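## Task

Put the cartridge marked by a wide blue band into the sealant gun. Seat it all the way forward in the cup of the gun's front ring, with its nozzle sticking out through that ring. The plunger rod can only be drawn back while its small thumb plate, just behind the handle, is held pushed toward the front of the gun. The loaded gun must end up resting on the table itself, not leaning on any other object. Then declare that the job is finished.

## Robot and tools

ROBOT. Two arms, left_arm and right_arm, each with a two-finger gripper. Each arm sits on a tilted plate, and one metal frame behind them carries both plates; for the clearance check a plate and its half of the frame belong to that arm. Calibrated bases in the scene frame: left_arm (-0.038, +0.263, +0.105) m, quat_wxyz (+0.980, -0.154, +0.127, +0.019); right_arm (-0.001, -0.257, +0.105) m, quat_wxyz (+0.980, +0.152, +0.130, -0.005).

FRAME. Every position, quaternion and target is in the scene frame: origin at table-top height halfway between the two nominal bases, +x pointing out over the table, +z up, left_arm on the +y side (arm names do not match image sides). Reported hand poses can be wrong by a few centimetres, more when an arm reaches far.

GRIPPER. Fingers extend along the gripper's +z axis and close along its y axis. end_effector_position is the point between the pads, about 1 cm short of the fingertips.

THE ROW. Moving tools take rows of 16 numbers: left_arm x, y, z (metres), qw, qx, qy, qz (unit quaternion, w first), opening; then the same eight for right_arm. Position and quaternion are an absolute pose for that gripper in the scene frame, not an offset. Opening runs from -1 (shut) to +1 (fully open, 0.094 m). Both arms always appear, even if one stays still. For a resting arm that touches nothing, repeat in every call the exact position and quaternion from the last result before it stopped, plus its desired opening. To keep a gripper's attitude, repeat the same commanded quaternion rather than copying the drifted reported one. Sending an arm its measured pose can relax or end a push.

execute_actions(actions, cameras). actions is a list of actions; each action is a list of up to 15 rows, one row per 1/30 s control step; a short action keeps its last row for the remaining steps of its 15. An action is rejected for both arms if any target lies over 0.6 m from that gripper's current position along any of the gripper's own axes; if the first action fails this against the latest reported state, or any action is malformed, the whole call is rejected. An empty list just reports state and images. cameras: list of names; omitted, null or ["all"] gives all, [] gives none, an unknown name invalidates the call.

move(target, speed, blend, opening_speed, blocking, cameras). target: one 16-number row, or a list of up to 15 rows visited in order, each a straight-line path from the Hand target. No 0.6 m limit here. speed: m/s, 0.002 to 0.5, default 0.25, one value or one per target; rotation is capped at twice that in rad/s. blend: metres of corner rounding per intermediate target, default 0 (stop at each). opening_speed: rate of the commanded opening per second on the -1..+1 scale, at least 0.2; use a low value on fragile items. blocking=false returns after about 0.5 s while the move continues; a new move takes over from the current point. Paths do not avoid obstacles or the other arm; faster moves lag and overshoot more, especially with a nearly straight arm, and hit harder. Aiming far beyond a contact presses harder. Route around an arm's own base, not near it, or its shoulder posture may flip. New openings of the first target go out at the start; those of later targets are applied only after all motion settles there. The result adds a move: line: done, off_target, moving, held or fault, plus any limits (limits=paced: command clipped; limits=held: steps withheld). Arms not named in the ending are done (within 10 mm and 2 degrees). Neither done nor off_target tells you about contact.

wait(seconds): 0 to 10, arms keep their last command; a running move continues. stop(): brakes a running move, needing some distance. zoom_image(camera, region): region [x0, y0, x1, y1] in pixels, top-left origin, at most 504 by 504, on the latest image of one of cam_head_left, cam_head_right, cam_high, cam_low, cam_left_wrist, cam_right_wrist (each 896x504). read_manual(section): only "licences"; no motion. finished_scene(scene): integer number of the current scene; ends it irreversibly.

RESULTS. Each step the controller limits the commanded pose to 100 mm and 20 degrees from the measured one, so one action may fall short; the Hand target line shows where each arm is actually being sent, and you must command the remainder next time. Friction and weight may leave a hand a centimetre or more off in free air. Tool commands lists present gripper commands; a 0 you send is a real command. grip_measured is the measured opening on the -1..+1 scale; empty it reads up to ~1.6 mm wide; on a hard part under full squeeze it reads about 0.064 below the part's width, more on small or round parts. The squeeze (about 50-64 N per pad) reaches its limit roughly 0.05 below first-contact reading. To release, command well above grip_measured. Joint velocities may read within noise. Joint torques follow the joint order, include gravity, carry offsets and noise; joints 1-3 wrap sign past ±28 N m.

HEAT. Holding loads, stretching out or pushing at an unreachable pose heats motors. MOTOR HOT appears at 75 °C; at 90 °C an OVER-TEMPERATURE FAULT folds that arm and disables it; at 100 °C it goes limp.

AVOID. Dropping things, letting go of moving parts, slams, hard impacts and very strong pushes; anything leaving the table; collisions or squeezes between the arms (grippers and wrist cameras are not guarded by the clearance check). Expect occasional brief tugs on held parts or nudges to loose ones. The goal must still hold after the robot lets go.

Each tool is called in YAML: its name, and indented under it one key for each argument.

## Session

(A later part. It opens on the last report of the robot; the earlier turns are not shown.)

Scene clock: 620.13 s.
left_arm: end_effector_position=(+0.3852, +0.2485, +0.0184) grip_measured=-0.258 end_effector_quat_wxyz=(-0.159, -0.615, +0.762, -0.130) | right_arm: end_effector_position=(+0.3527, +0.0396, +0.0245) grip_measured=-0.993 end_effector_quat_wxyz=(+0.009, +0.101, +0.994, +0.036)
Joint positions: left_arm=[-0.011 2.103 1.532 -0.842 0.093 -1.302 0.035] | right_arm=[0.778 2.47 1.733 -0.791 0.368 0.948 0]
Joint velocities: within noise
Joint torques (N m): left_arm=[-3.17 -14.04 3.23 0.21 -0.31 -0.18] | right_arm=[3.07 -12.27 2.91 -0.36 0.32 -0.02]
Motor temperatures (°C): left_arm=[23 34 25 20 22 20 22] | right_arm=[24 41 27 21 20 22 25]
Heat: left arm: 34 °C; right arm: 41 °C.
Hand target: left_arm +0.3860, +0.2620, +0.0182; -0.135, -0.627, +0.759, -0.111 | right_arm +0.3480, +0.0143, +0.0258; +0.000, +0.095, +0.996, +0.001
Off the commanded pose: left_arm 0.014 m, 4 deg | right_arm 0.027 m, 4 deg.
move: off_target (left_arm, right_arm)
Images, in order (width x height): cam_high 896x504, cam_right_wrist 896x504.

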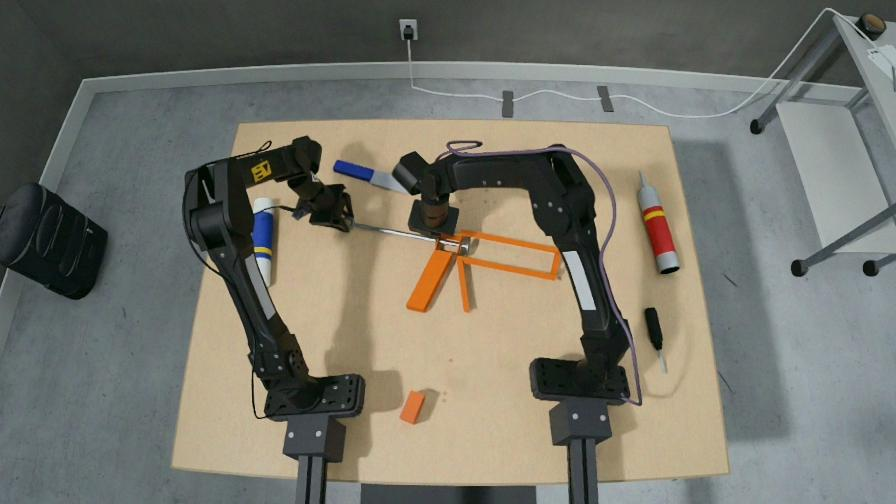

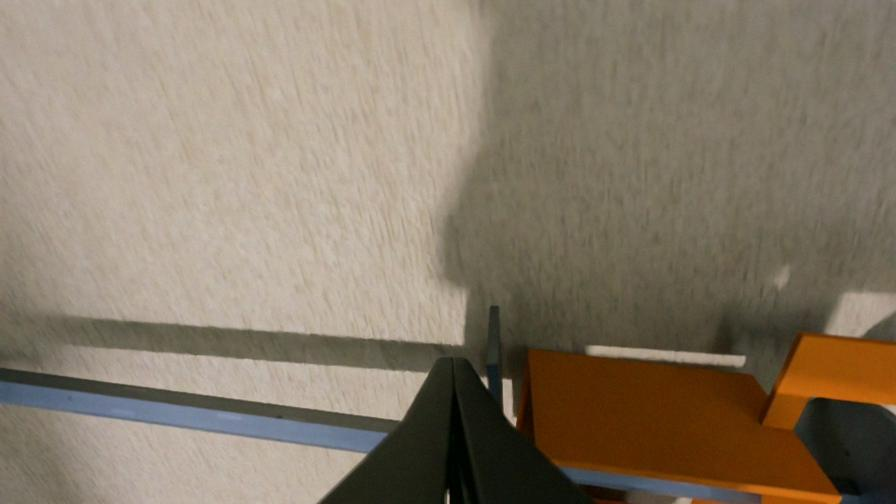

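move:
  target:
    - [0.387, 0.270, 0.018, 0.1339, 0.6271, -0.7594, 0.1105, -0.7, 0.3425, -0.012, 0.028, 0, 0.095, 0.9955, 0, -1]
  speed: 0.04
  cameras: ["cam_right_wrist","cam_high"]

zoom_image:
  camera: "cam_high"
  region: [380, 190, 604, 330]

Scene clock: 624.90 s.
left_arm: end_effector_position=(+0.3854, +0.2450, +0.0199) grip_measured=-0.258 end_effector_quat_wxyz=(-0.164, -0.612, +0.761, -0.138) | right_arm: end_effector_position=(+0.3498, +0.0331, +0.0321) grip_measured=-0.993 end_effector_quat_wxyz=(+0.009, +0.100, +0.992, +0.070)
Joint positions: left_arm=[-0.011 2.103 1.532 -0.842 0.114 -1.298 0.035] | right_arm=[0.762 2.381 1.611 -0.698 0.321 0.912 0]
Joint velocities: within noise
Joint torques (N m): left_arm=[-1.62 -14.08 4.04 0.09 -0.48 -0.04] | right_arm=[2.03 -11.78 2.55 -0.71 0.76 0.01]
Motor temperatures (°C): left_arm=[23 34 25 20 22 20 22] | right_arm=[24 42 27 21 21 22 25]
Heat: left arm: 34 °C; right arm: 42 °C.
Hand target: left_arm +0.3867, +0.2697, +0.0184; -0.135, -0.627, +0.759, -0.111 | right_arm +0.3432, -0.0088, +0.0282; +0.000, +0.093, +0.996, +0.003
Off the commanded pose: left_arm 0.025 m, 5 deg | right_arm 0.046 m, 8 deg.
move: off_target (left_arm, right_arm)
Images, in order (width x height): cam_high 896x504, cam_right_wrist 896x504.

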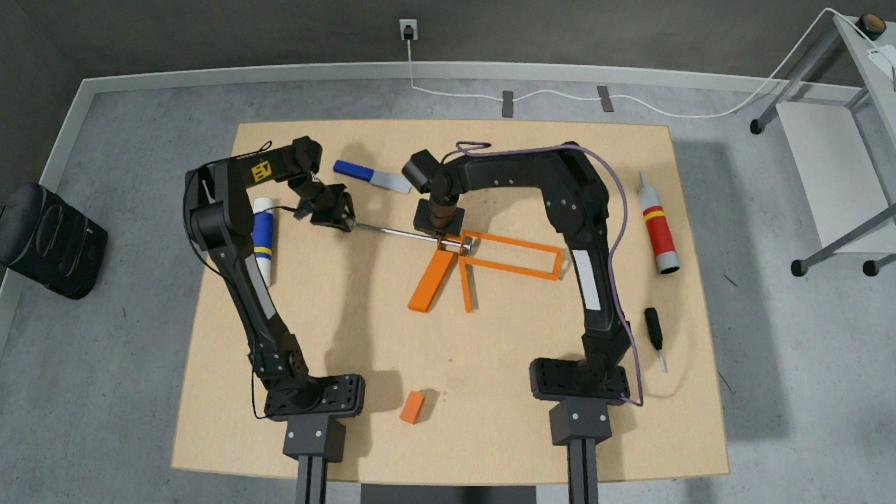

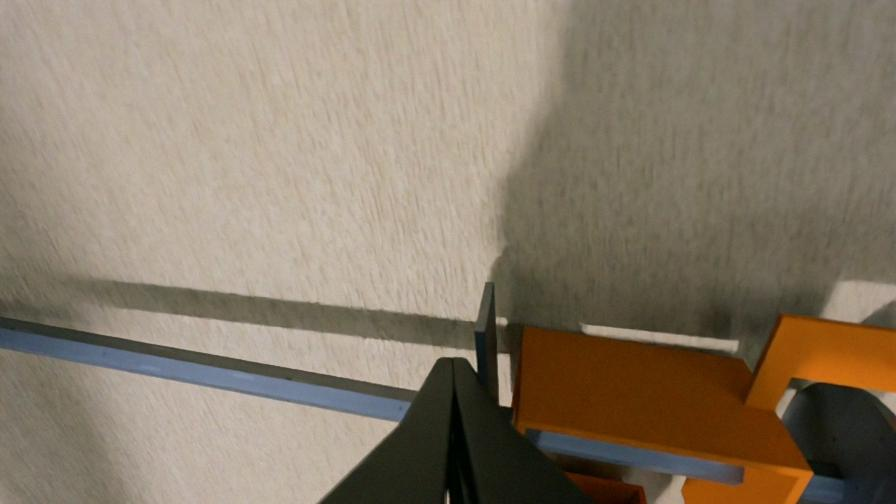

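Scaled by 2.250 from the camera's 896x504 image, which has a finer 1280x720 frame.

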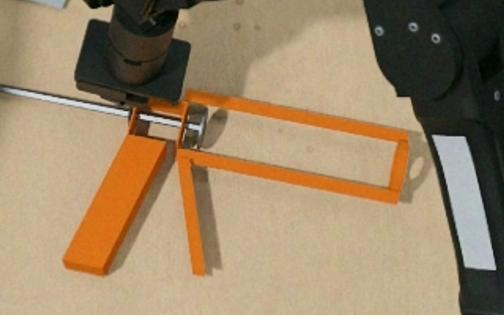

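move:
  target:
    - [0.391, 0.300, 0.016, 0.1339, 0.6271, -0.7594, 0.1105, -0.8, 0.338, -0.04, 0.026, 0, 0.095, 0.9955, 0, -1]
  speed: 0.04
  cameras: ["cam_right_wrist","cam_high"]

zoom_image:
  camera: "cam_high"
  region: [380, 190, 604, 330]

Scene clock: 633.13 s.
left_arm: end_effector_position=(+0.3797, +0.2512, +0.0206) grip_measured=-0.259 end_effector_quat_wxyz=(-0.192, -0.611, +0.751, -0.160) | right_arm: end_effector_position=(+0.3527, +0.0234, +0.0424) grip_measured=-0.993 end_effector_quat_wxyz=(+0.015, +0.104, +0.988, +0.110)
Joint positions: left_arm=[0.034 2.103 1.532 -0.868 0.19 -1.259 0.035] | right_arm=[0.732 2.283 1.491 -0.599 0.268 0.87 0]
Joint velocities: within noise
Joint torques (N m): left_arm=[0.66 -13.78 7.43 -0.13 -1.05 0.25] | right_arm=[1.06 -10.41 1.81 -1 1.21 -0.1]
Motor temperatures (°C): left_arm=[23 34 25 20 22 20 22] | right_arm=[23 43 27 22 21 22 25]
Heat: left arm: 34 °C; right arm: 43 °C.
Hand target: left_arm +0.3891, +0.2990, +0.0183; -0.136, -0.628, +0.758, -0.112 | right_arm +0.3394, -0.0343, +0.0282; +0.000, +0.090, +0.996, +0.007
Off the commanded pose: left_arm 0.050 m, 9 deg | right_arm 0.067 m, 13 deg.
move: off_target (left_arm, right_arm)
Images, in order (width x height): cam_high 896x504, cam_right_wrist 896x504.

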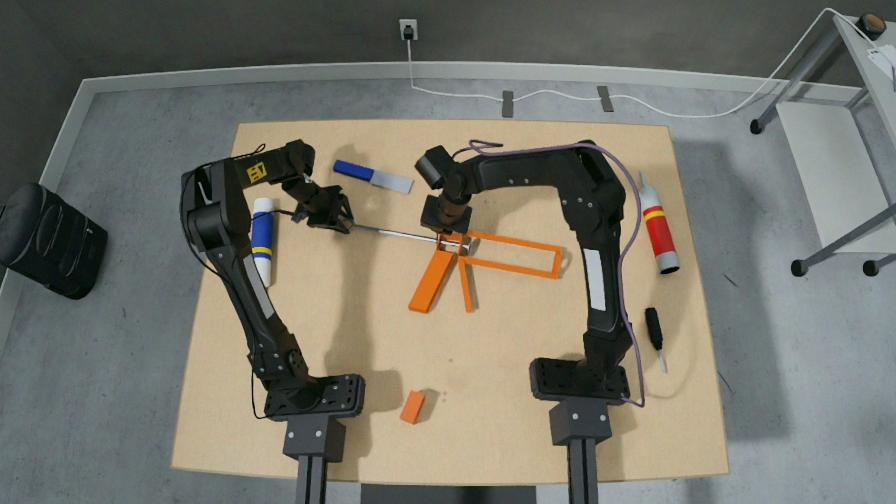

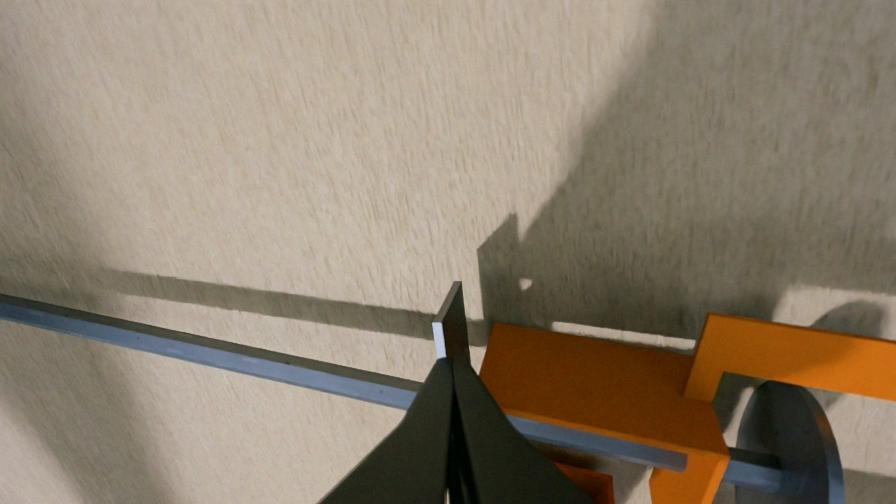

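Scaled by 2.250 from the camera's 896x504 image, which has a finer 1280x720 frame.

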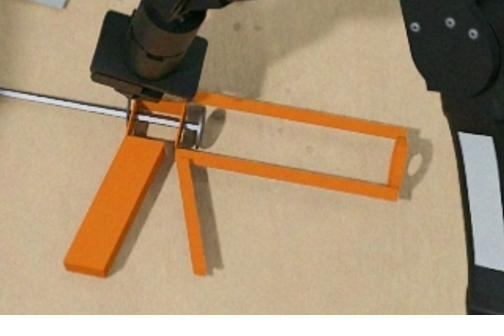

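move:
  target:
    - [0.386, 0.262, 0.018, 0.1339, 0.6271, -0.7594, 0.1105, -0.7, 0.355, 0.052, 0.035, 0, 0.095, 0.9955, 0, -1]
    - [0.386, 0.262, 0.018, 0.1339, 0.6271, -0.7594, 0.1105, -0.7, 0.355, 0.052, 0.11, 0, 0.095, 0.9955, 0, -1]
    - [0.386, 0.262, 0.018, 0.1339, 0.6271, -0.7594, 0.1105, -0.7, 0.350, -0.012, 0.11, 0, 0.095, 0.9955, 0, 1]
    - [0.386, 0.262, 0.018, 0.1339, 0.6271, -0.7594, 0.1105, -0.7, 0.350, -0.012, 0.065, 0, 0.095, 0.9955, 0, 1]
  speed: 0.12
  cameras: ["cam_right_wrist","cam_low"]

Scene clock: 650.30 s.
left_arm: end_effector_position=(+0.3832, +0.2587, +0.0184) grip_measured=-0.259 end_effector_quat_wxyz=(-0.156, -0.615, +0.763, -0.124) | right_arm: end_effector_position=(+0.3557, -0.0132, +0.0731) grip_measured=+0.998 end_effector_quat_wxyz=(+0.005, +0.104, +0.995, +0.005)
Joint positions: left_arm=[0.008 2.095 1.532 -0.854 0.084 -1.284 0.035] | right_arm=[0.75 2.293 1.668 -0.948 0.403 0.944 0.094]
Joint velocities: within noise
Joint torques (N m): left_arm=[-4.72 -13.37 3.22 0.32 -0.21 -0.37] | right_arm=[4.26 -8.21 4.19 0.4 -0.01 -0.03]
Motor temperatures (°C): left_arm=[23 36 25 20 22 20 22] | right_arm=[23 42 27 22 22 22 25]
Heat: left arm: 36 °C; right arm: 42 °C.
Hand target: left_arm +0.3861, +0.2621, +0.0183; -0.135, -0.627, +0.759, -0.111 | right_arm +0.3498, -0.0121, +0.0651; +0.000, +0.095, +0.995, +0.000
Off the commanded pose: left_arm 0.004 m, 3 deg | right_arm 0.010 m, 1 deg.
move: off_target (left_arm)
Images, in order (width x height): cam_low 896x504, cam_right_wrist 896x504.

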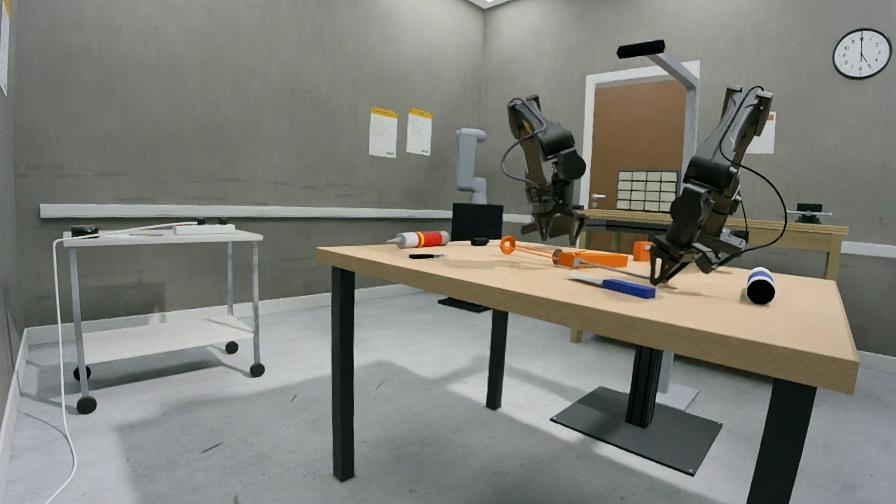

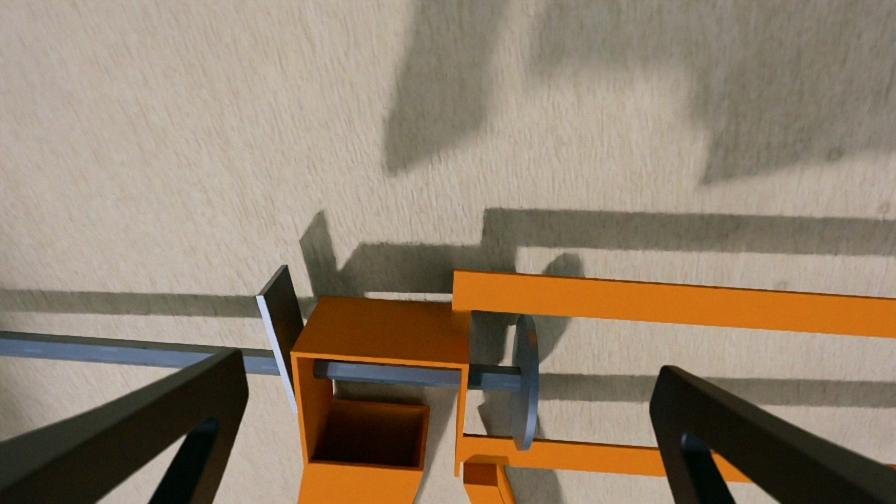

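move:
  target:
    - [0.386, 0.262, 0.018, 0.1339, 0.6271, -0.7594, 0.1105, -0.7, 0.339, 0.005, 0.055, 0, 0.095, 0.9955, 0, 1]
    - [0.386, 0.262, 0.018, 0.1339, 0.6271, -0.7594, 0.1105, -0.7, 0.339, 0.005, 0.036, 0, 0.095, 0.9955, 0, 1]
  speed: 0.08
  cameras: ["cam_right_wrist","cam_low"]

zoom_image:
  camera: "cam_low"
  region: [520, 205, 680, 285]

Scene clock: 662.53 s.
left_arm: end_effector_position=(+0.3832, +0.2587, +0.0184) grip_measured=-0.259 end_effector_quat_wxyz=(-0.156, -0.615, +0.763, -0.124) | right_arm: end_effector_position=(+0.3446, +0.0036, +0.0430) grip_measured=+0.998 end_effector_quat_wxyz=(+0.004, +0.101, +0.995, +0.004)
Joint positions: left_arm=[0.008 2.095 1.532 -0.854 0.084 -1.284 0.035] | right_arm=[0.765 2.367 1.645 -0.861 0.403 0.956 0.094]
Joint velocities: within noise
Joint torques (N m): left_arm=[-4.74 -13.37 3.22 0.32 -0.22 -0.37] | right_arm=[4.4 -8.5 4.21 0.42 -0.02 0]
Motor temperatures (°C): left_arm=[23 39 25 20 22 20 22] | right_arm=[24 40 27 22 21 22 25]
Heat: left arm: 39 °C; right arm: 40 °C.
Hand target: left_arm +0.3861, +0.2621, +0.0183; -0.135, -0.627, +0.759, -0.111 | right_arm +0.3389, +0.0049, +0.0361; +0.000, +0.095, +0.995, +0.000
Off the commanded pose: left_arm 0.004 m, 3 deg | right_arm 0.009 m, 1 deg.
move: off_target (left_arm)
Images, in order (width x height): cam_low 896x504, cam_right_wrist 896x504.

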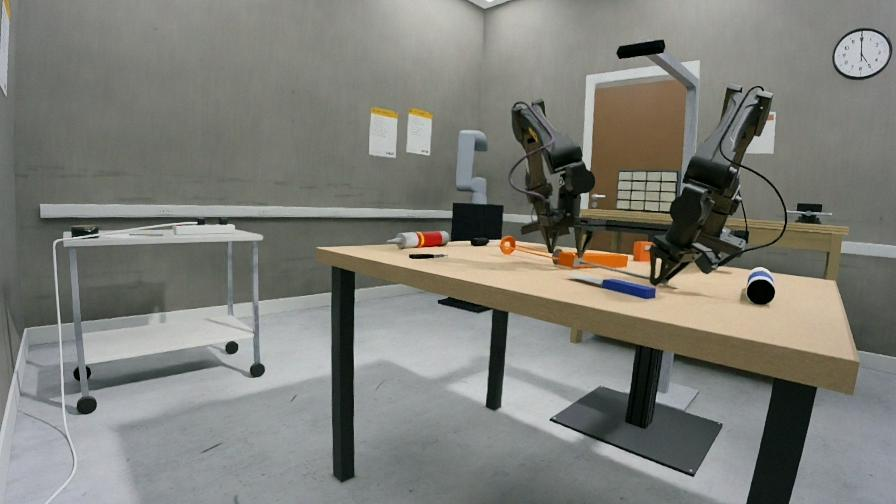

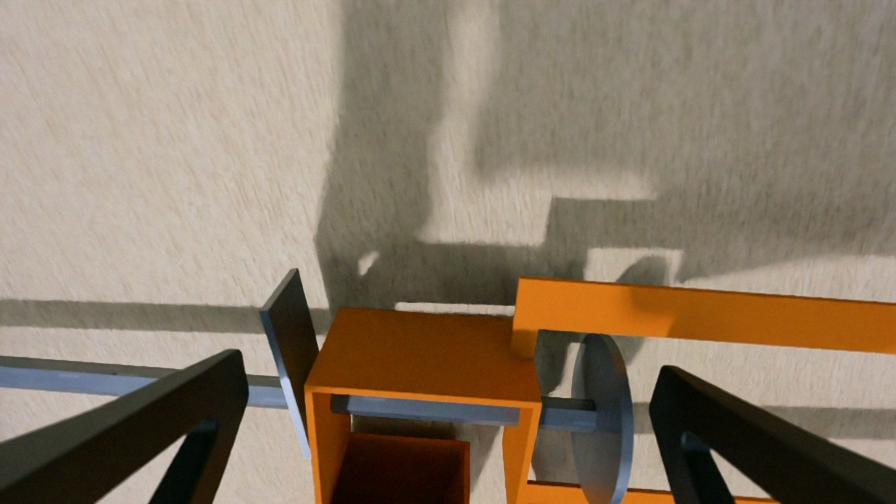

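Scaled by 3.150 from the camera's 896x504 image, which has a finer 1280x720 frame.

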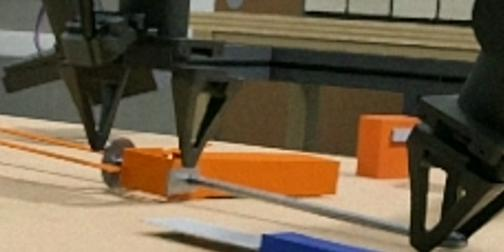

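move:
  target:
    - [0.386, 0.262, 0.018, 0.1339, 0.6271, -0.7594, 0.1105, -0.7, 0.3365, 0.002, 0.026, 0, 0.095, 0.9955, 0, 1]
  speed: 0.05
  cameras: ["cam_right_wrist","cam_low"]

zoom_image:
  camera: "cam_low"
  region: [520, 205, 680, 285]

Scene clock: 675.73 s.
left_arm: end_effector_position=(+0.3832, +0.2587, +0.0184) grip_measured=-0.259 end_effector_quat_wxyz=(-0.156, -0.615, +0.763, -0.124) | right_arm: end_effector_position=(+0.3428, +0.0024, +0.0351) grip_measured=+0.998 end_effector_quat_wxyz=(+0.006, +0.103, +0.995, +0.006)
Joint positions: left_arm=[0.008 2.095 1.532 -0.854 0.084 -1.284 0.035] | right_arm=[0.759 2.367 1.612 -0.818 0.403 0.951 0.094]
Joint velocities: within noise
Joint torques (N m): left_arm=[-4.77 -13.35 3.23 0.32 -0.22 -0.37] | right_arm=[4.12 -8.25 3.95 0.39 -0.01 -0.06]
Motor temperatures (°C): left_arm=[23 41 25 20 22 20 22] | right_arm=[24 39 27 22 21 22 24]
Heat: left arm: 41 °C; right arm: 39 °C.
Hand target: left_arm +0.3861, +0.2621, +0.0183; -0.135, -0.627, +0.759, -0.111 | right_arm +0.3365, +0.0019, +0.0263; +0.000, +0.095, +0.995, +0.000
Off the commanded pose: left_arm 0.004 m, 3 deg | right_arm 0.011 m, 1 deg.
move: off_target (left_arm, right_arm)
Images, in order (width x height): cam_low 896x504, cam_right_wrist 896x504.

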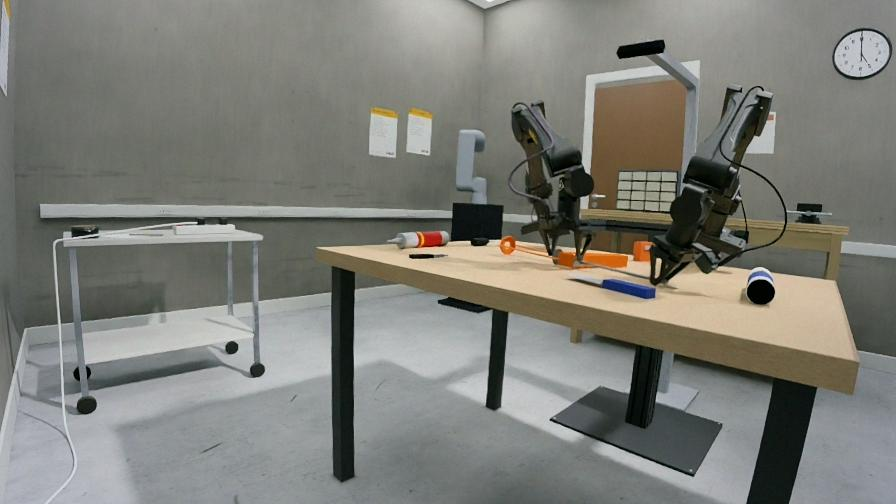

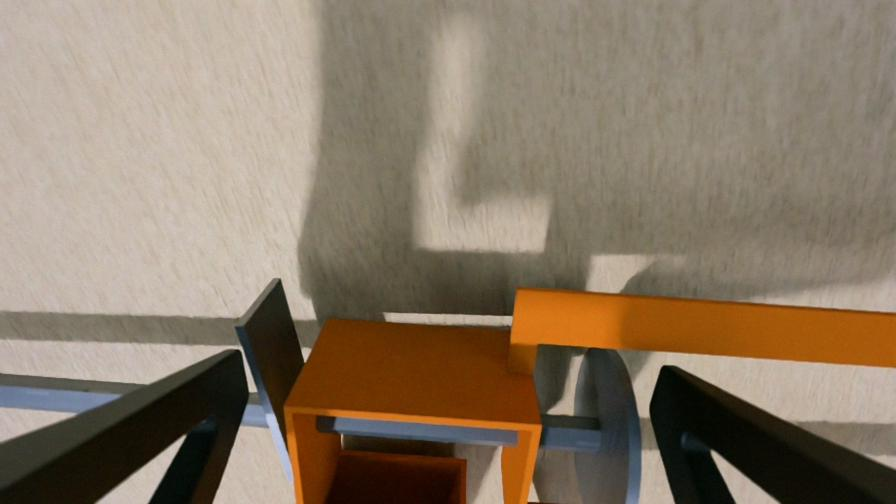

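Scaled by 3.150 from the camera's 896x504 image, which has a finer 1280x720 frame.

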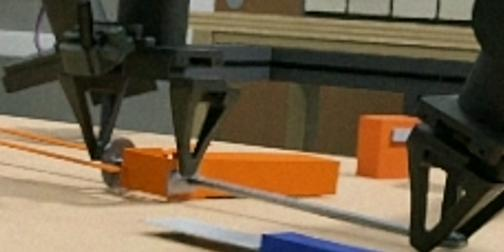

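move:
  target:
    - [0.386, 0.262, 0.018, 0.1339, 0.6271, -0.7594, 0.1105, -0.7, 0.3365, 0.002, 0.026, 0, 0.095, 0.9955, 0, 0.6]
  opening_speed: 0.4
  cameras: ["cam_right_wrist","cam_low"]

zoom_image:
  camera: "cam_low"
  region: [520, 205, 680, 285]

Scene clock: 685.20 s.
left_arm: end_effector_position=(+0.3845, +0.2597, +0.0182) grip_measured=-0.259 end_effector_quat_wxyz=(-0.152, -0.616, +0.763, -0.123) | right_arm: end_effector_position=(+0.3430, +0.0028, +0.0349) grip_measured=+0.607 end_effector_quat_wxyz=(+0.005, +0.101, +0.995, +0.008)
Joint positions: left_arm=[0.007 2.095 1.532 -0.849 0.078 -1.285 0.035] | right_arm=[0.757 2.367 1.612 -0.816 0.399 0.946 0.076]
Joint velocities: within noise
Joint torques (N m): left_arm=[-4.7 -13.3 3.18 0.29 -0.17 -0.35] | right_arm=[4.21 -8.24 3.93 0.4 0.02 -0.01]
Motor temperatures (°C): left_arm=[23 42 25 20 22 20 22] | right_arm=[24 39 27 22 21 22 24]
Heat: left arm: 42 °C; right arm: 39 °C.
Hand target: left_arm +0.3860, +0.2621, +0.0181; -0.135, -0.627, +0.759, -0.111 | right_arm +0.3365, +0.0020, +0.0263; +0.000, +0.095, +0.995, +0.000
Off the commanded pose: left_arm 0.003 m, 3 deg | right_arm 0.011 m, 1 deg.
move: off_target (left_arm, right_arm)
Images, in order (width x height): cam_low 896x504, cam_right_wrist 896x504.

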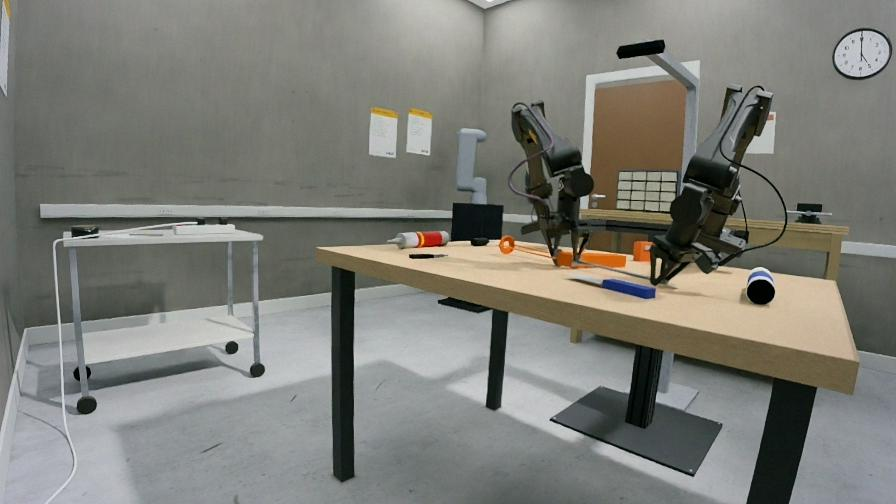

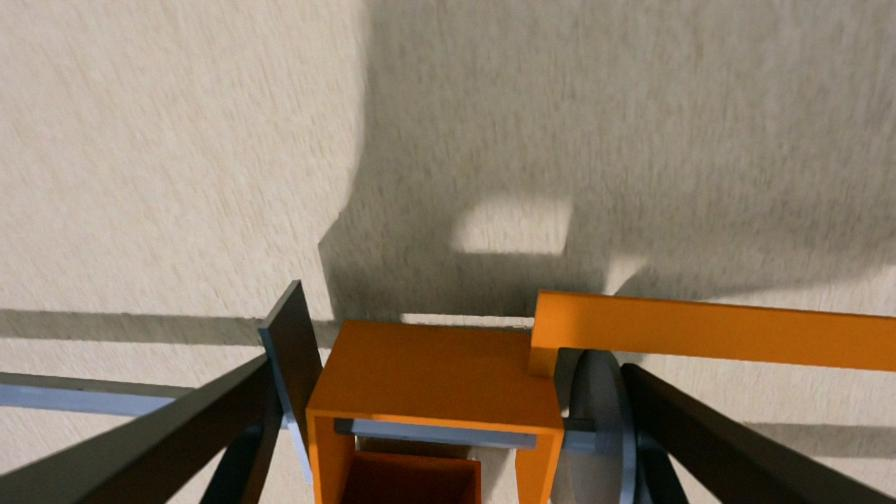

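Scaled by 3.150 from the camera's 896x504 image, which has a finer 1280x720 frame.

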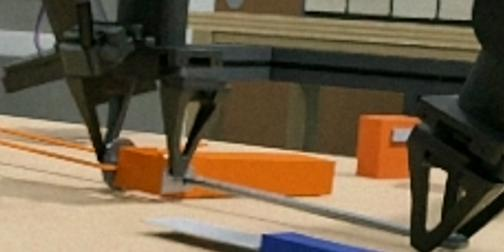

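move:
  target:
    - [0.387, 0.272, 0.018, 0.1339, 0.6271, -0.7594, 0.1105, -0.7, 0.3365, 0.002, 0.026, 0, 0.095, 0.9955, 0, 0.15]
  opening_speed: 0.4
  cameras: ["cam_right_wrist","cam_low"]

Scene clock: 691.03 s.
left_arm: end_effector_position=(+0.3864, +0.2615, +0.0181) grip_measured=-0.259 end_effector_quat_wxyz=(-0.146, -0.615, +0.765, -0.122) | right_arm: end_effector_position=(+0.3417, -0.0040, +0.0340) grip_measured=+0.154 end_effector_quat_wxyz=(+0.002, +0.099, +0.995, -0.005)
Joint positions: left_arm=[0.007 2.093 1.532 -0.842 0.069 -1.279 0.035] | right_arm=[0.752 2.367 1.612 -0.839 0.412 0.945 0.054]
Joint velocities: within noise
Joint torques (N m): left_arm=[-2.69 -13.16 4.14 0.11 -0.06 -0.19] | right_arm=[4.56 -8.25 3.86 0.61 -0.1 0.01]
Motor temperatures (°C): left_arm=[23 41 25 20 21 20 22] | right_arm=[24 39 27 22 21 22 24]
Heat: left arm: 41 °C; right arm: 39 °C.
Hand target: left_arm +0.3869, +0.2720, +0.0180; -0.134, -0.627, +0.759, -0.111 | right_arm +0.3364, +0.0017, +0.0263; +0.000, +0.095, +0.995, +0.000
Off the commanded pose: left_arm 0.011 m, 2 deg | right_arm 0.011 m, 1 deg.
move: off_target (left_arm, right_arm)
Images, in order (width x height): cam_low 896x504, cam_right_wrist 896x504.

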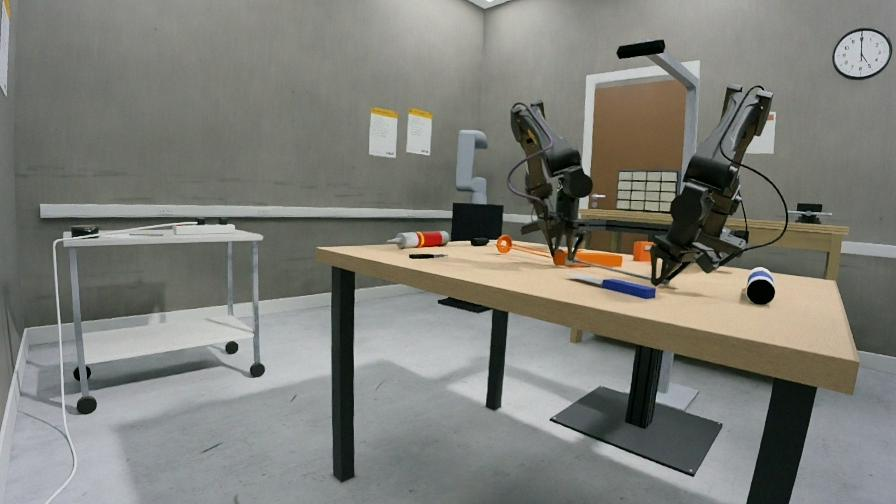

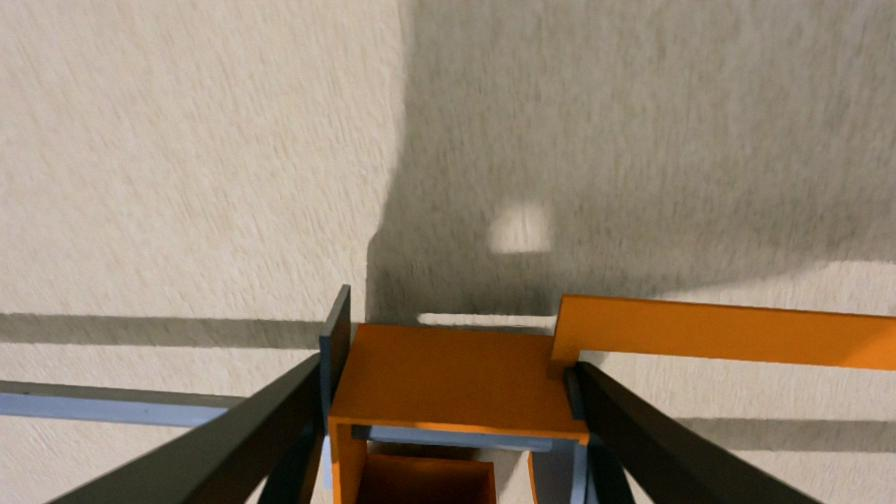

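move:
  target:
    - [0.386, 0.266, 0.018, 0.1339, 0.6271, -0.7594, 0.1105, -0.7, 0.3365, 0.002, 0.026, 0, 0.095, 0.9955, 0, 0.0]
    - [0.386, 0.263, 0.018, 0.1339, 0.6271, -0.7594, 0.1105, 0.3, 0.3365, 0.002, 0.026, 0, 0.095, 0.9955, 0, 0.6]
    - [0.386, 0.28, 0.10, 0.1339, 0.6271, -0.7594, 0.1105, 0.3, 0.338, 0.0, 0.15, 0, 0.095, 0.9955, 0, 0.6]
  speed: 0.12
  opening_speed: 1.5

Scene clock: 701.47 s.
left_arm: end_effector_position=(+0.3789, +0.2797, +0.0835) grip_measured=+0.297 end_effector_quat_wxyz=(-0.151, -0.627, +0.757, -0.104) | right_arm: end_effector_position=(+0.3344, -0.0056, +0.1308) grip_measured=+0.598 end_effector_quat_wxyz=(-0.010, +0.091, +0.996, -0.019)
Joint positions: left_arm=[-0.007 1.968 1.612 -1.069 0.044 -1.326 0.061] | right_arm=[0.849 2.276 1.822 -1.221 0.404 1.05 0.075]
Joint velocities: within noise
Joint torques (N m): left_arm=[-5.03 -14.34 6.5 -0.11 0.11 -0.12] | right_arm=[5.29 -11.32 8.44 -0.04 -0.09 0.13]
Motor temperatures (°C): left_arm=[23 39 25 20 21 20 22] | right_arm=[24 39 27 22 21 22 25]
Heat: left arm: 39 °C; right arm: 39 °C.
Hand target: left_arm +0.3857, +0.2799, +0.0998; -0.134, -0.627, +0.759, -0.111 | right_arm +0.3378, -0.0003, +0.1498; +0.000, +0.095, +0.995, +0.000
Off the commanded pose: left_arm 0.018 m, 2 deg | right_arm 0.020 m, 2 deg.
move: off_target (left_arm, right_arm); target 2's new opening was sent with left_arm's hand 0.001 m and 2 deg from that target

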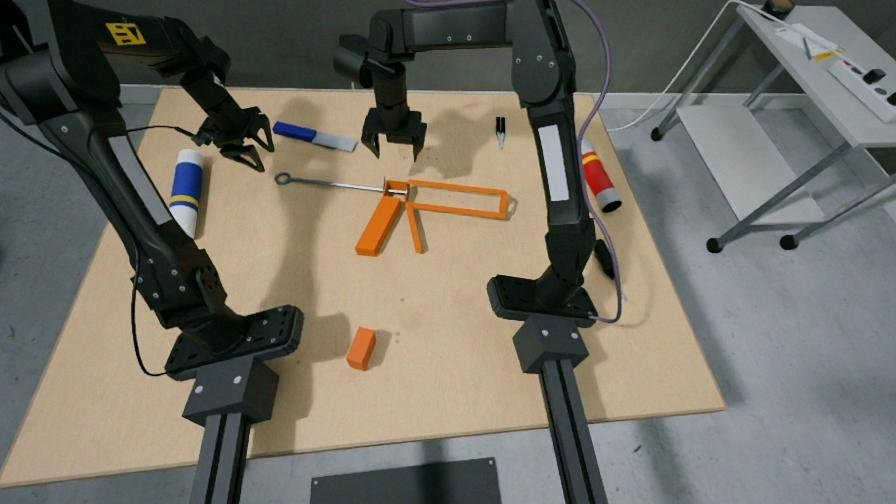

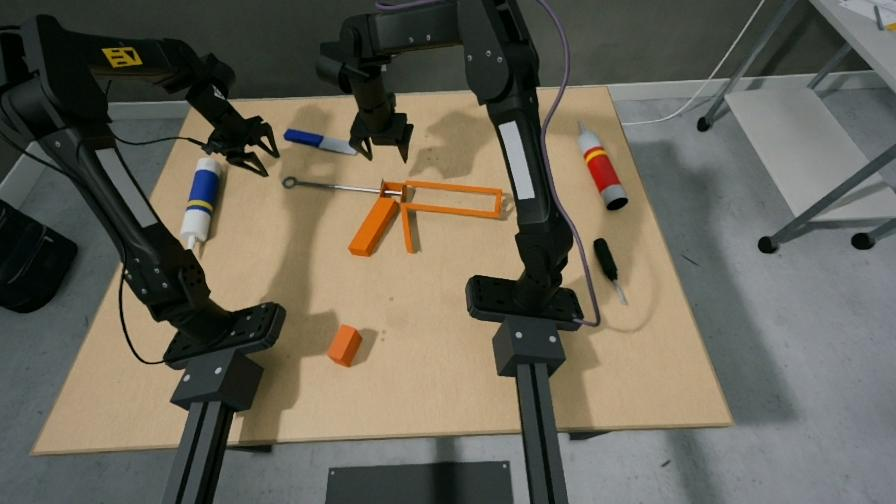

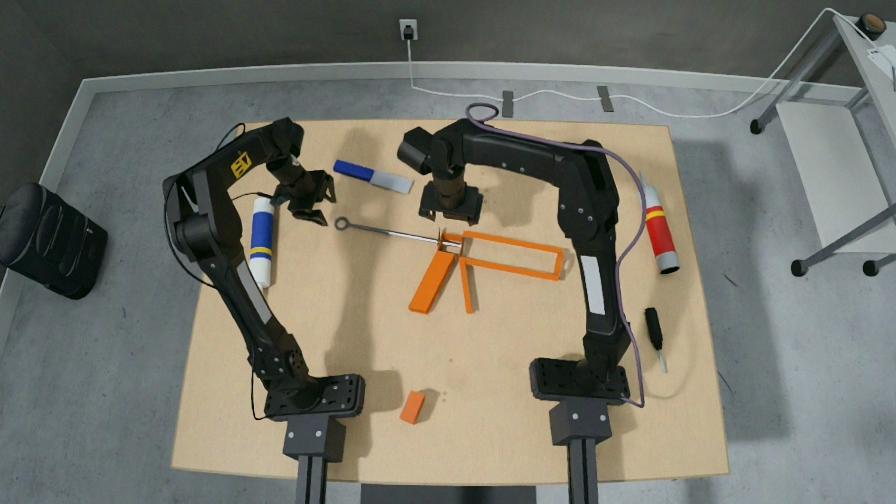

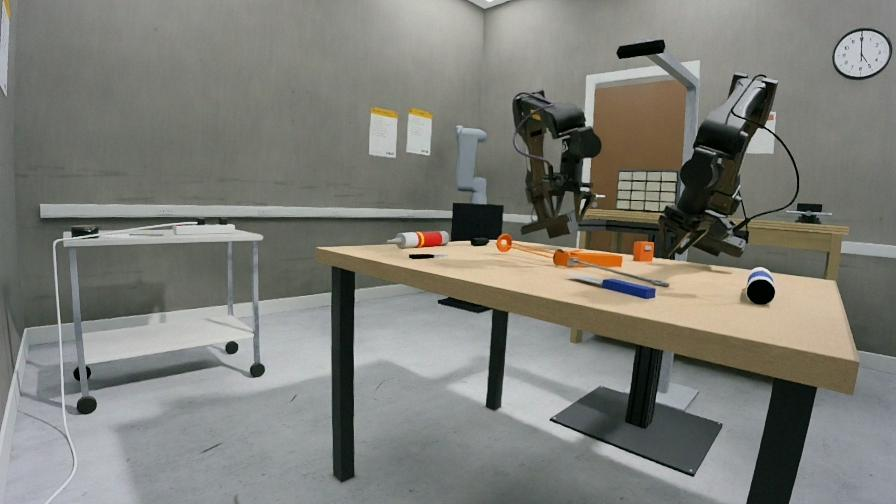

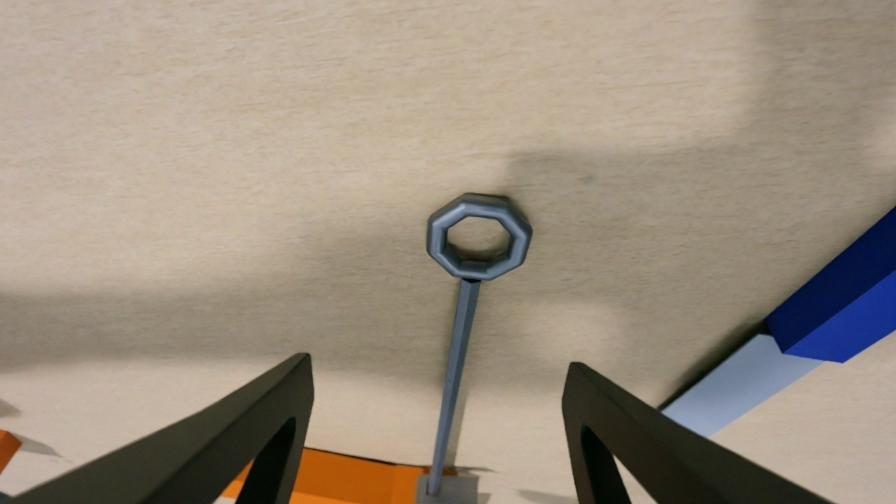

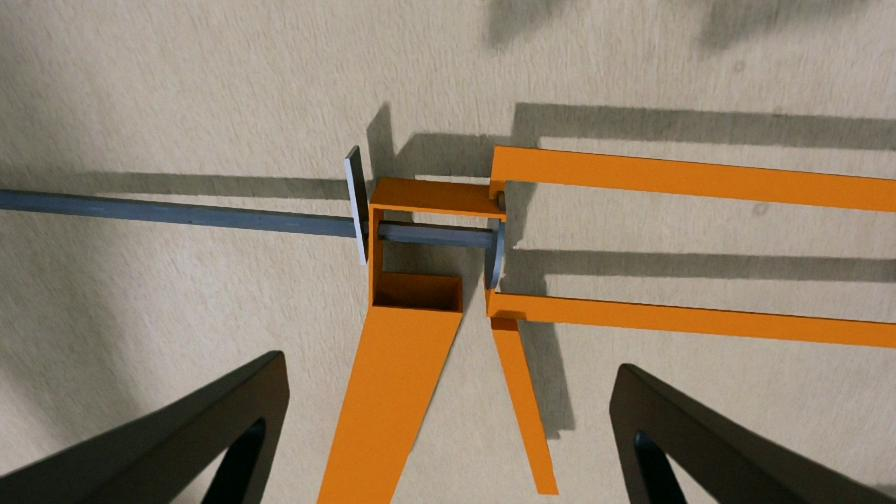

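zoom_image:
  camera: "cam_high"
  region: [230, 180, 380, 300]

zoom_image:
  camera: "cam_high"
  region: [430, 200, 580, 320]

Scaled by 3.360 from the camera's 896x504 image, which has a finer 1280x720 frame.

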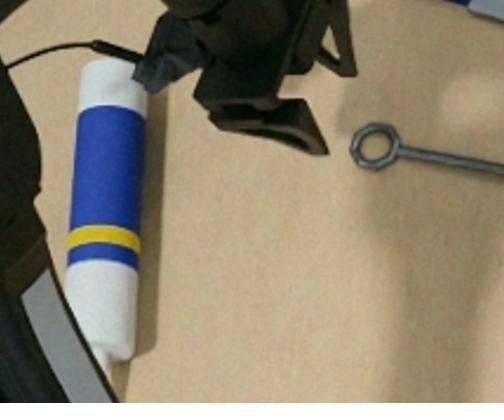

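Scaled by 3.360 from the camera's 896x504 image, which has a finer 1280x720 frame.

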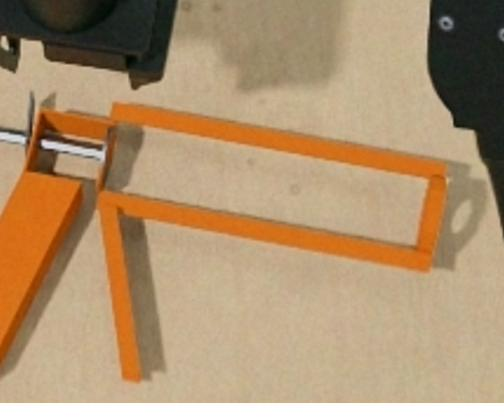

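move:
  target:
    - [0.36, 0.42, 0.16, -0.1734, -0.0515, 0.9834, -0.0091, 1, 0.338, 0.0, 0.15, 0, 0.095, 0.9955, 0, 0.6]
  speed: 0.25
  cameras: ["cam_left_wrist","cam_head_left","cam_high"]

Scene clock: 767.10 s.
left_arm: end_effector_position=(+0.3600, +0.4108, +0.1452) grip_measured=+0.998 end_effector_quat_wxyz=(-0.139, -0.050, +0.989, -0.010) | right_arm: end_effector_position=(+0.3342, -0.0057, +0.1308) grip_measured=+0.598 end_effector_quat_wxyz=(-0.011, +0.091, +0.996, -0.019)
Joint positions: left_arm=[0.127 2.027 2.05 -1.578 -0.277 0.028 0.094] | right_arm=[0.849 2.276 1.822 -1.222 0.403 1.05 0.075]
Joint velocities: within noise
Joint torques (N m): left_arm=[-2.33 -15.87 5.64 -0.32 -0.09 0.1] | right_arm=[5.3 -11.32 8.46 -0.02 -0.07 0.11]
Motor temperatures (°C): left_arm=[23 44 26 20 21 20 20] | right_arm=[25 41 28 21 21 22 24]
Heat: left arm: 44 °C; right arm: 41 °C.
Hand target: left_arm +0.3594, +0.4196, +0.1592; -0.124, -0.052, +0.991, -0.003 | right_arm +0.3378, -0.0003, +0.1498; +0.000, +0.095, +0.995, +0.000
Off the commanded pose: left_arm 0.017 m, 4 deg | right_arm 0.020 m, 3 deg.
joint sent to its limit (left arm) — joint 4 (wrist pitch), lower limit. The joint targets are off in orientation, not in position.
move: off_target (left_arm, right_arm)
Images, in order (width x height): cam_head_left 896x504, cam_high 896x504, cam_left_wrist 896x504.

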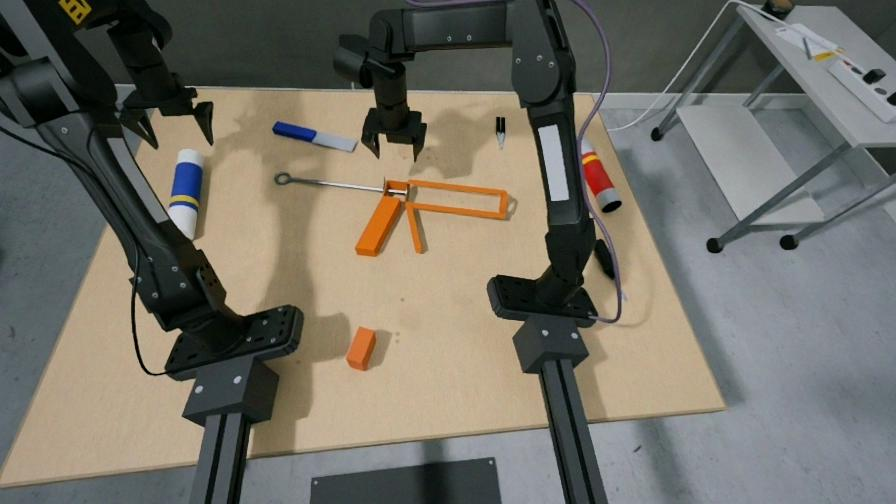

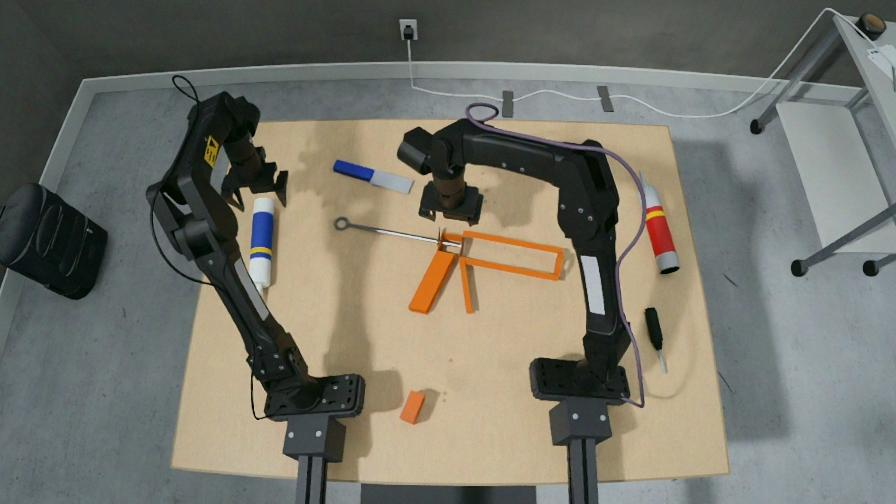

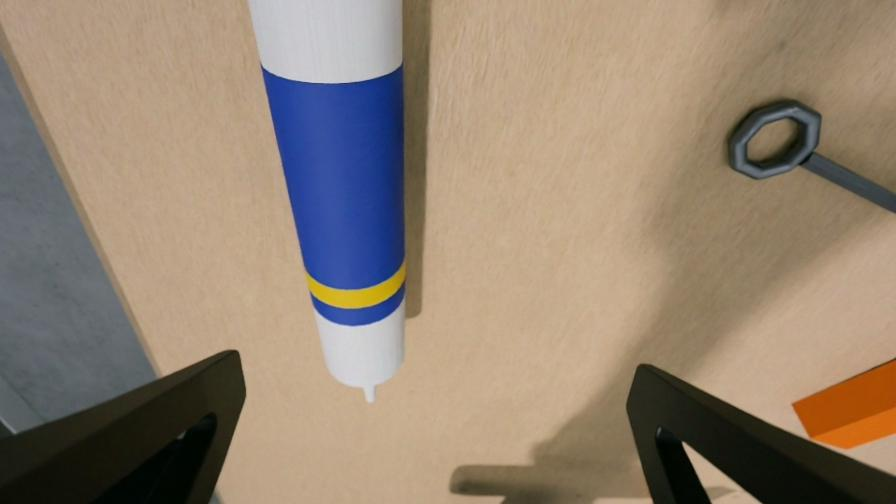

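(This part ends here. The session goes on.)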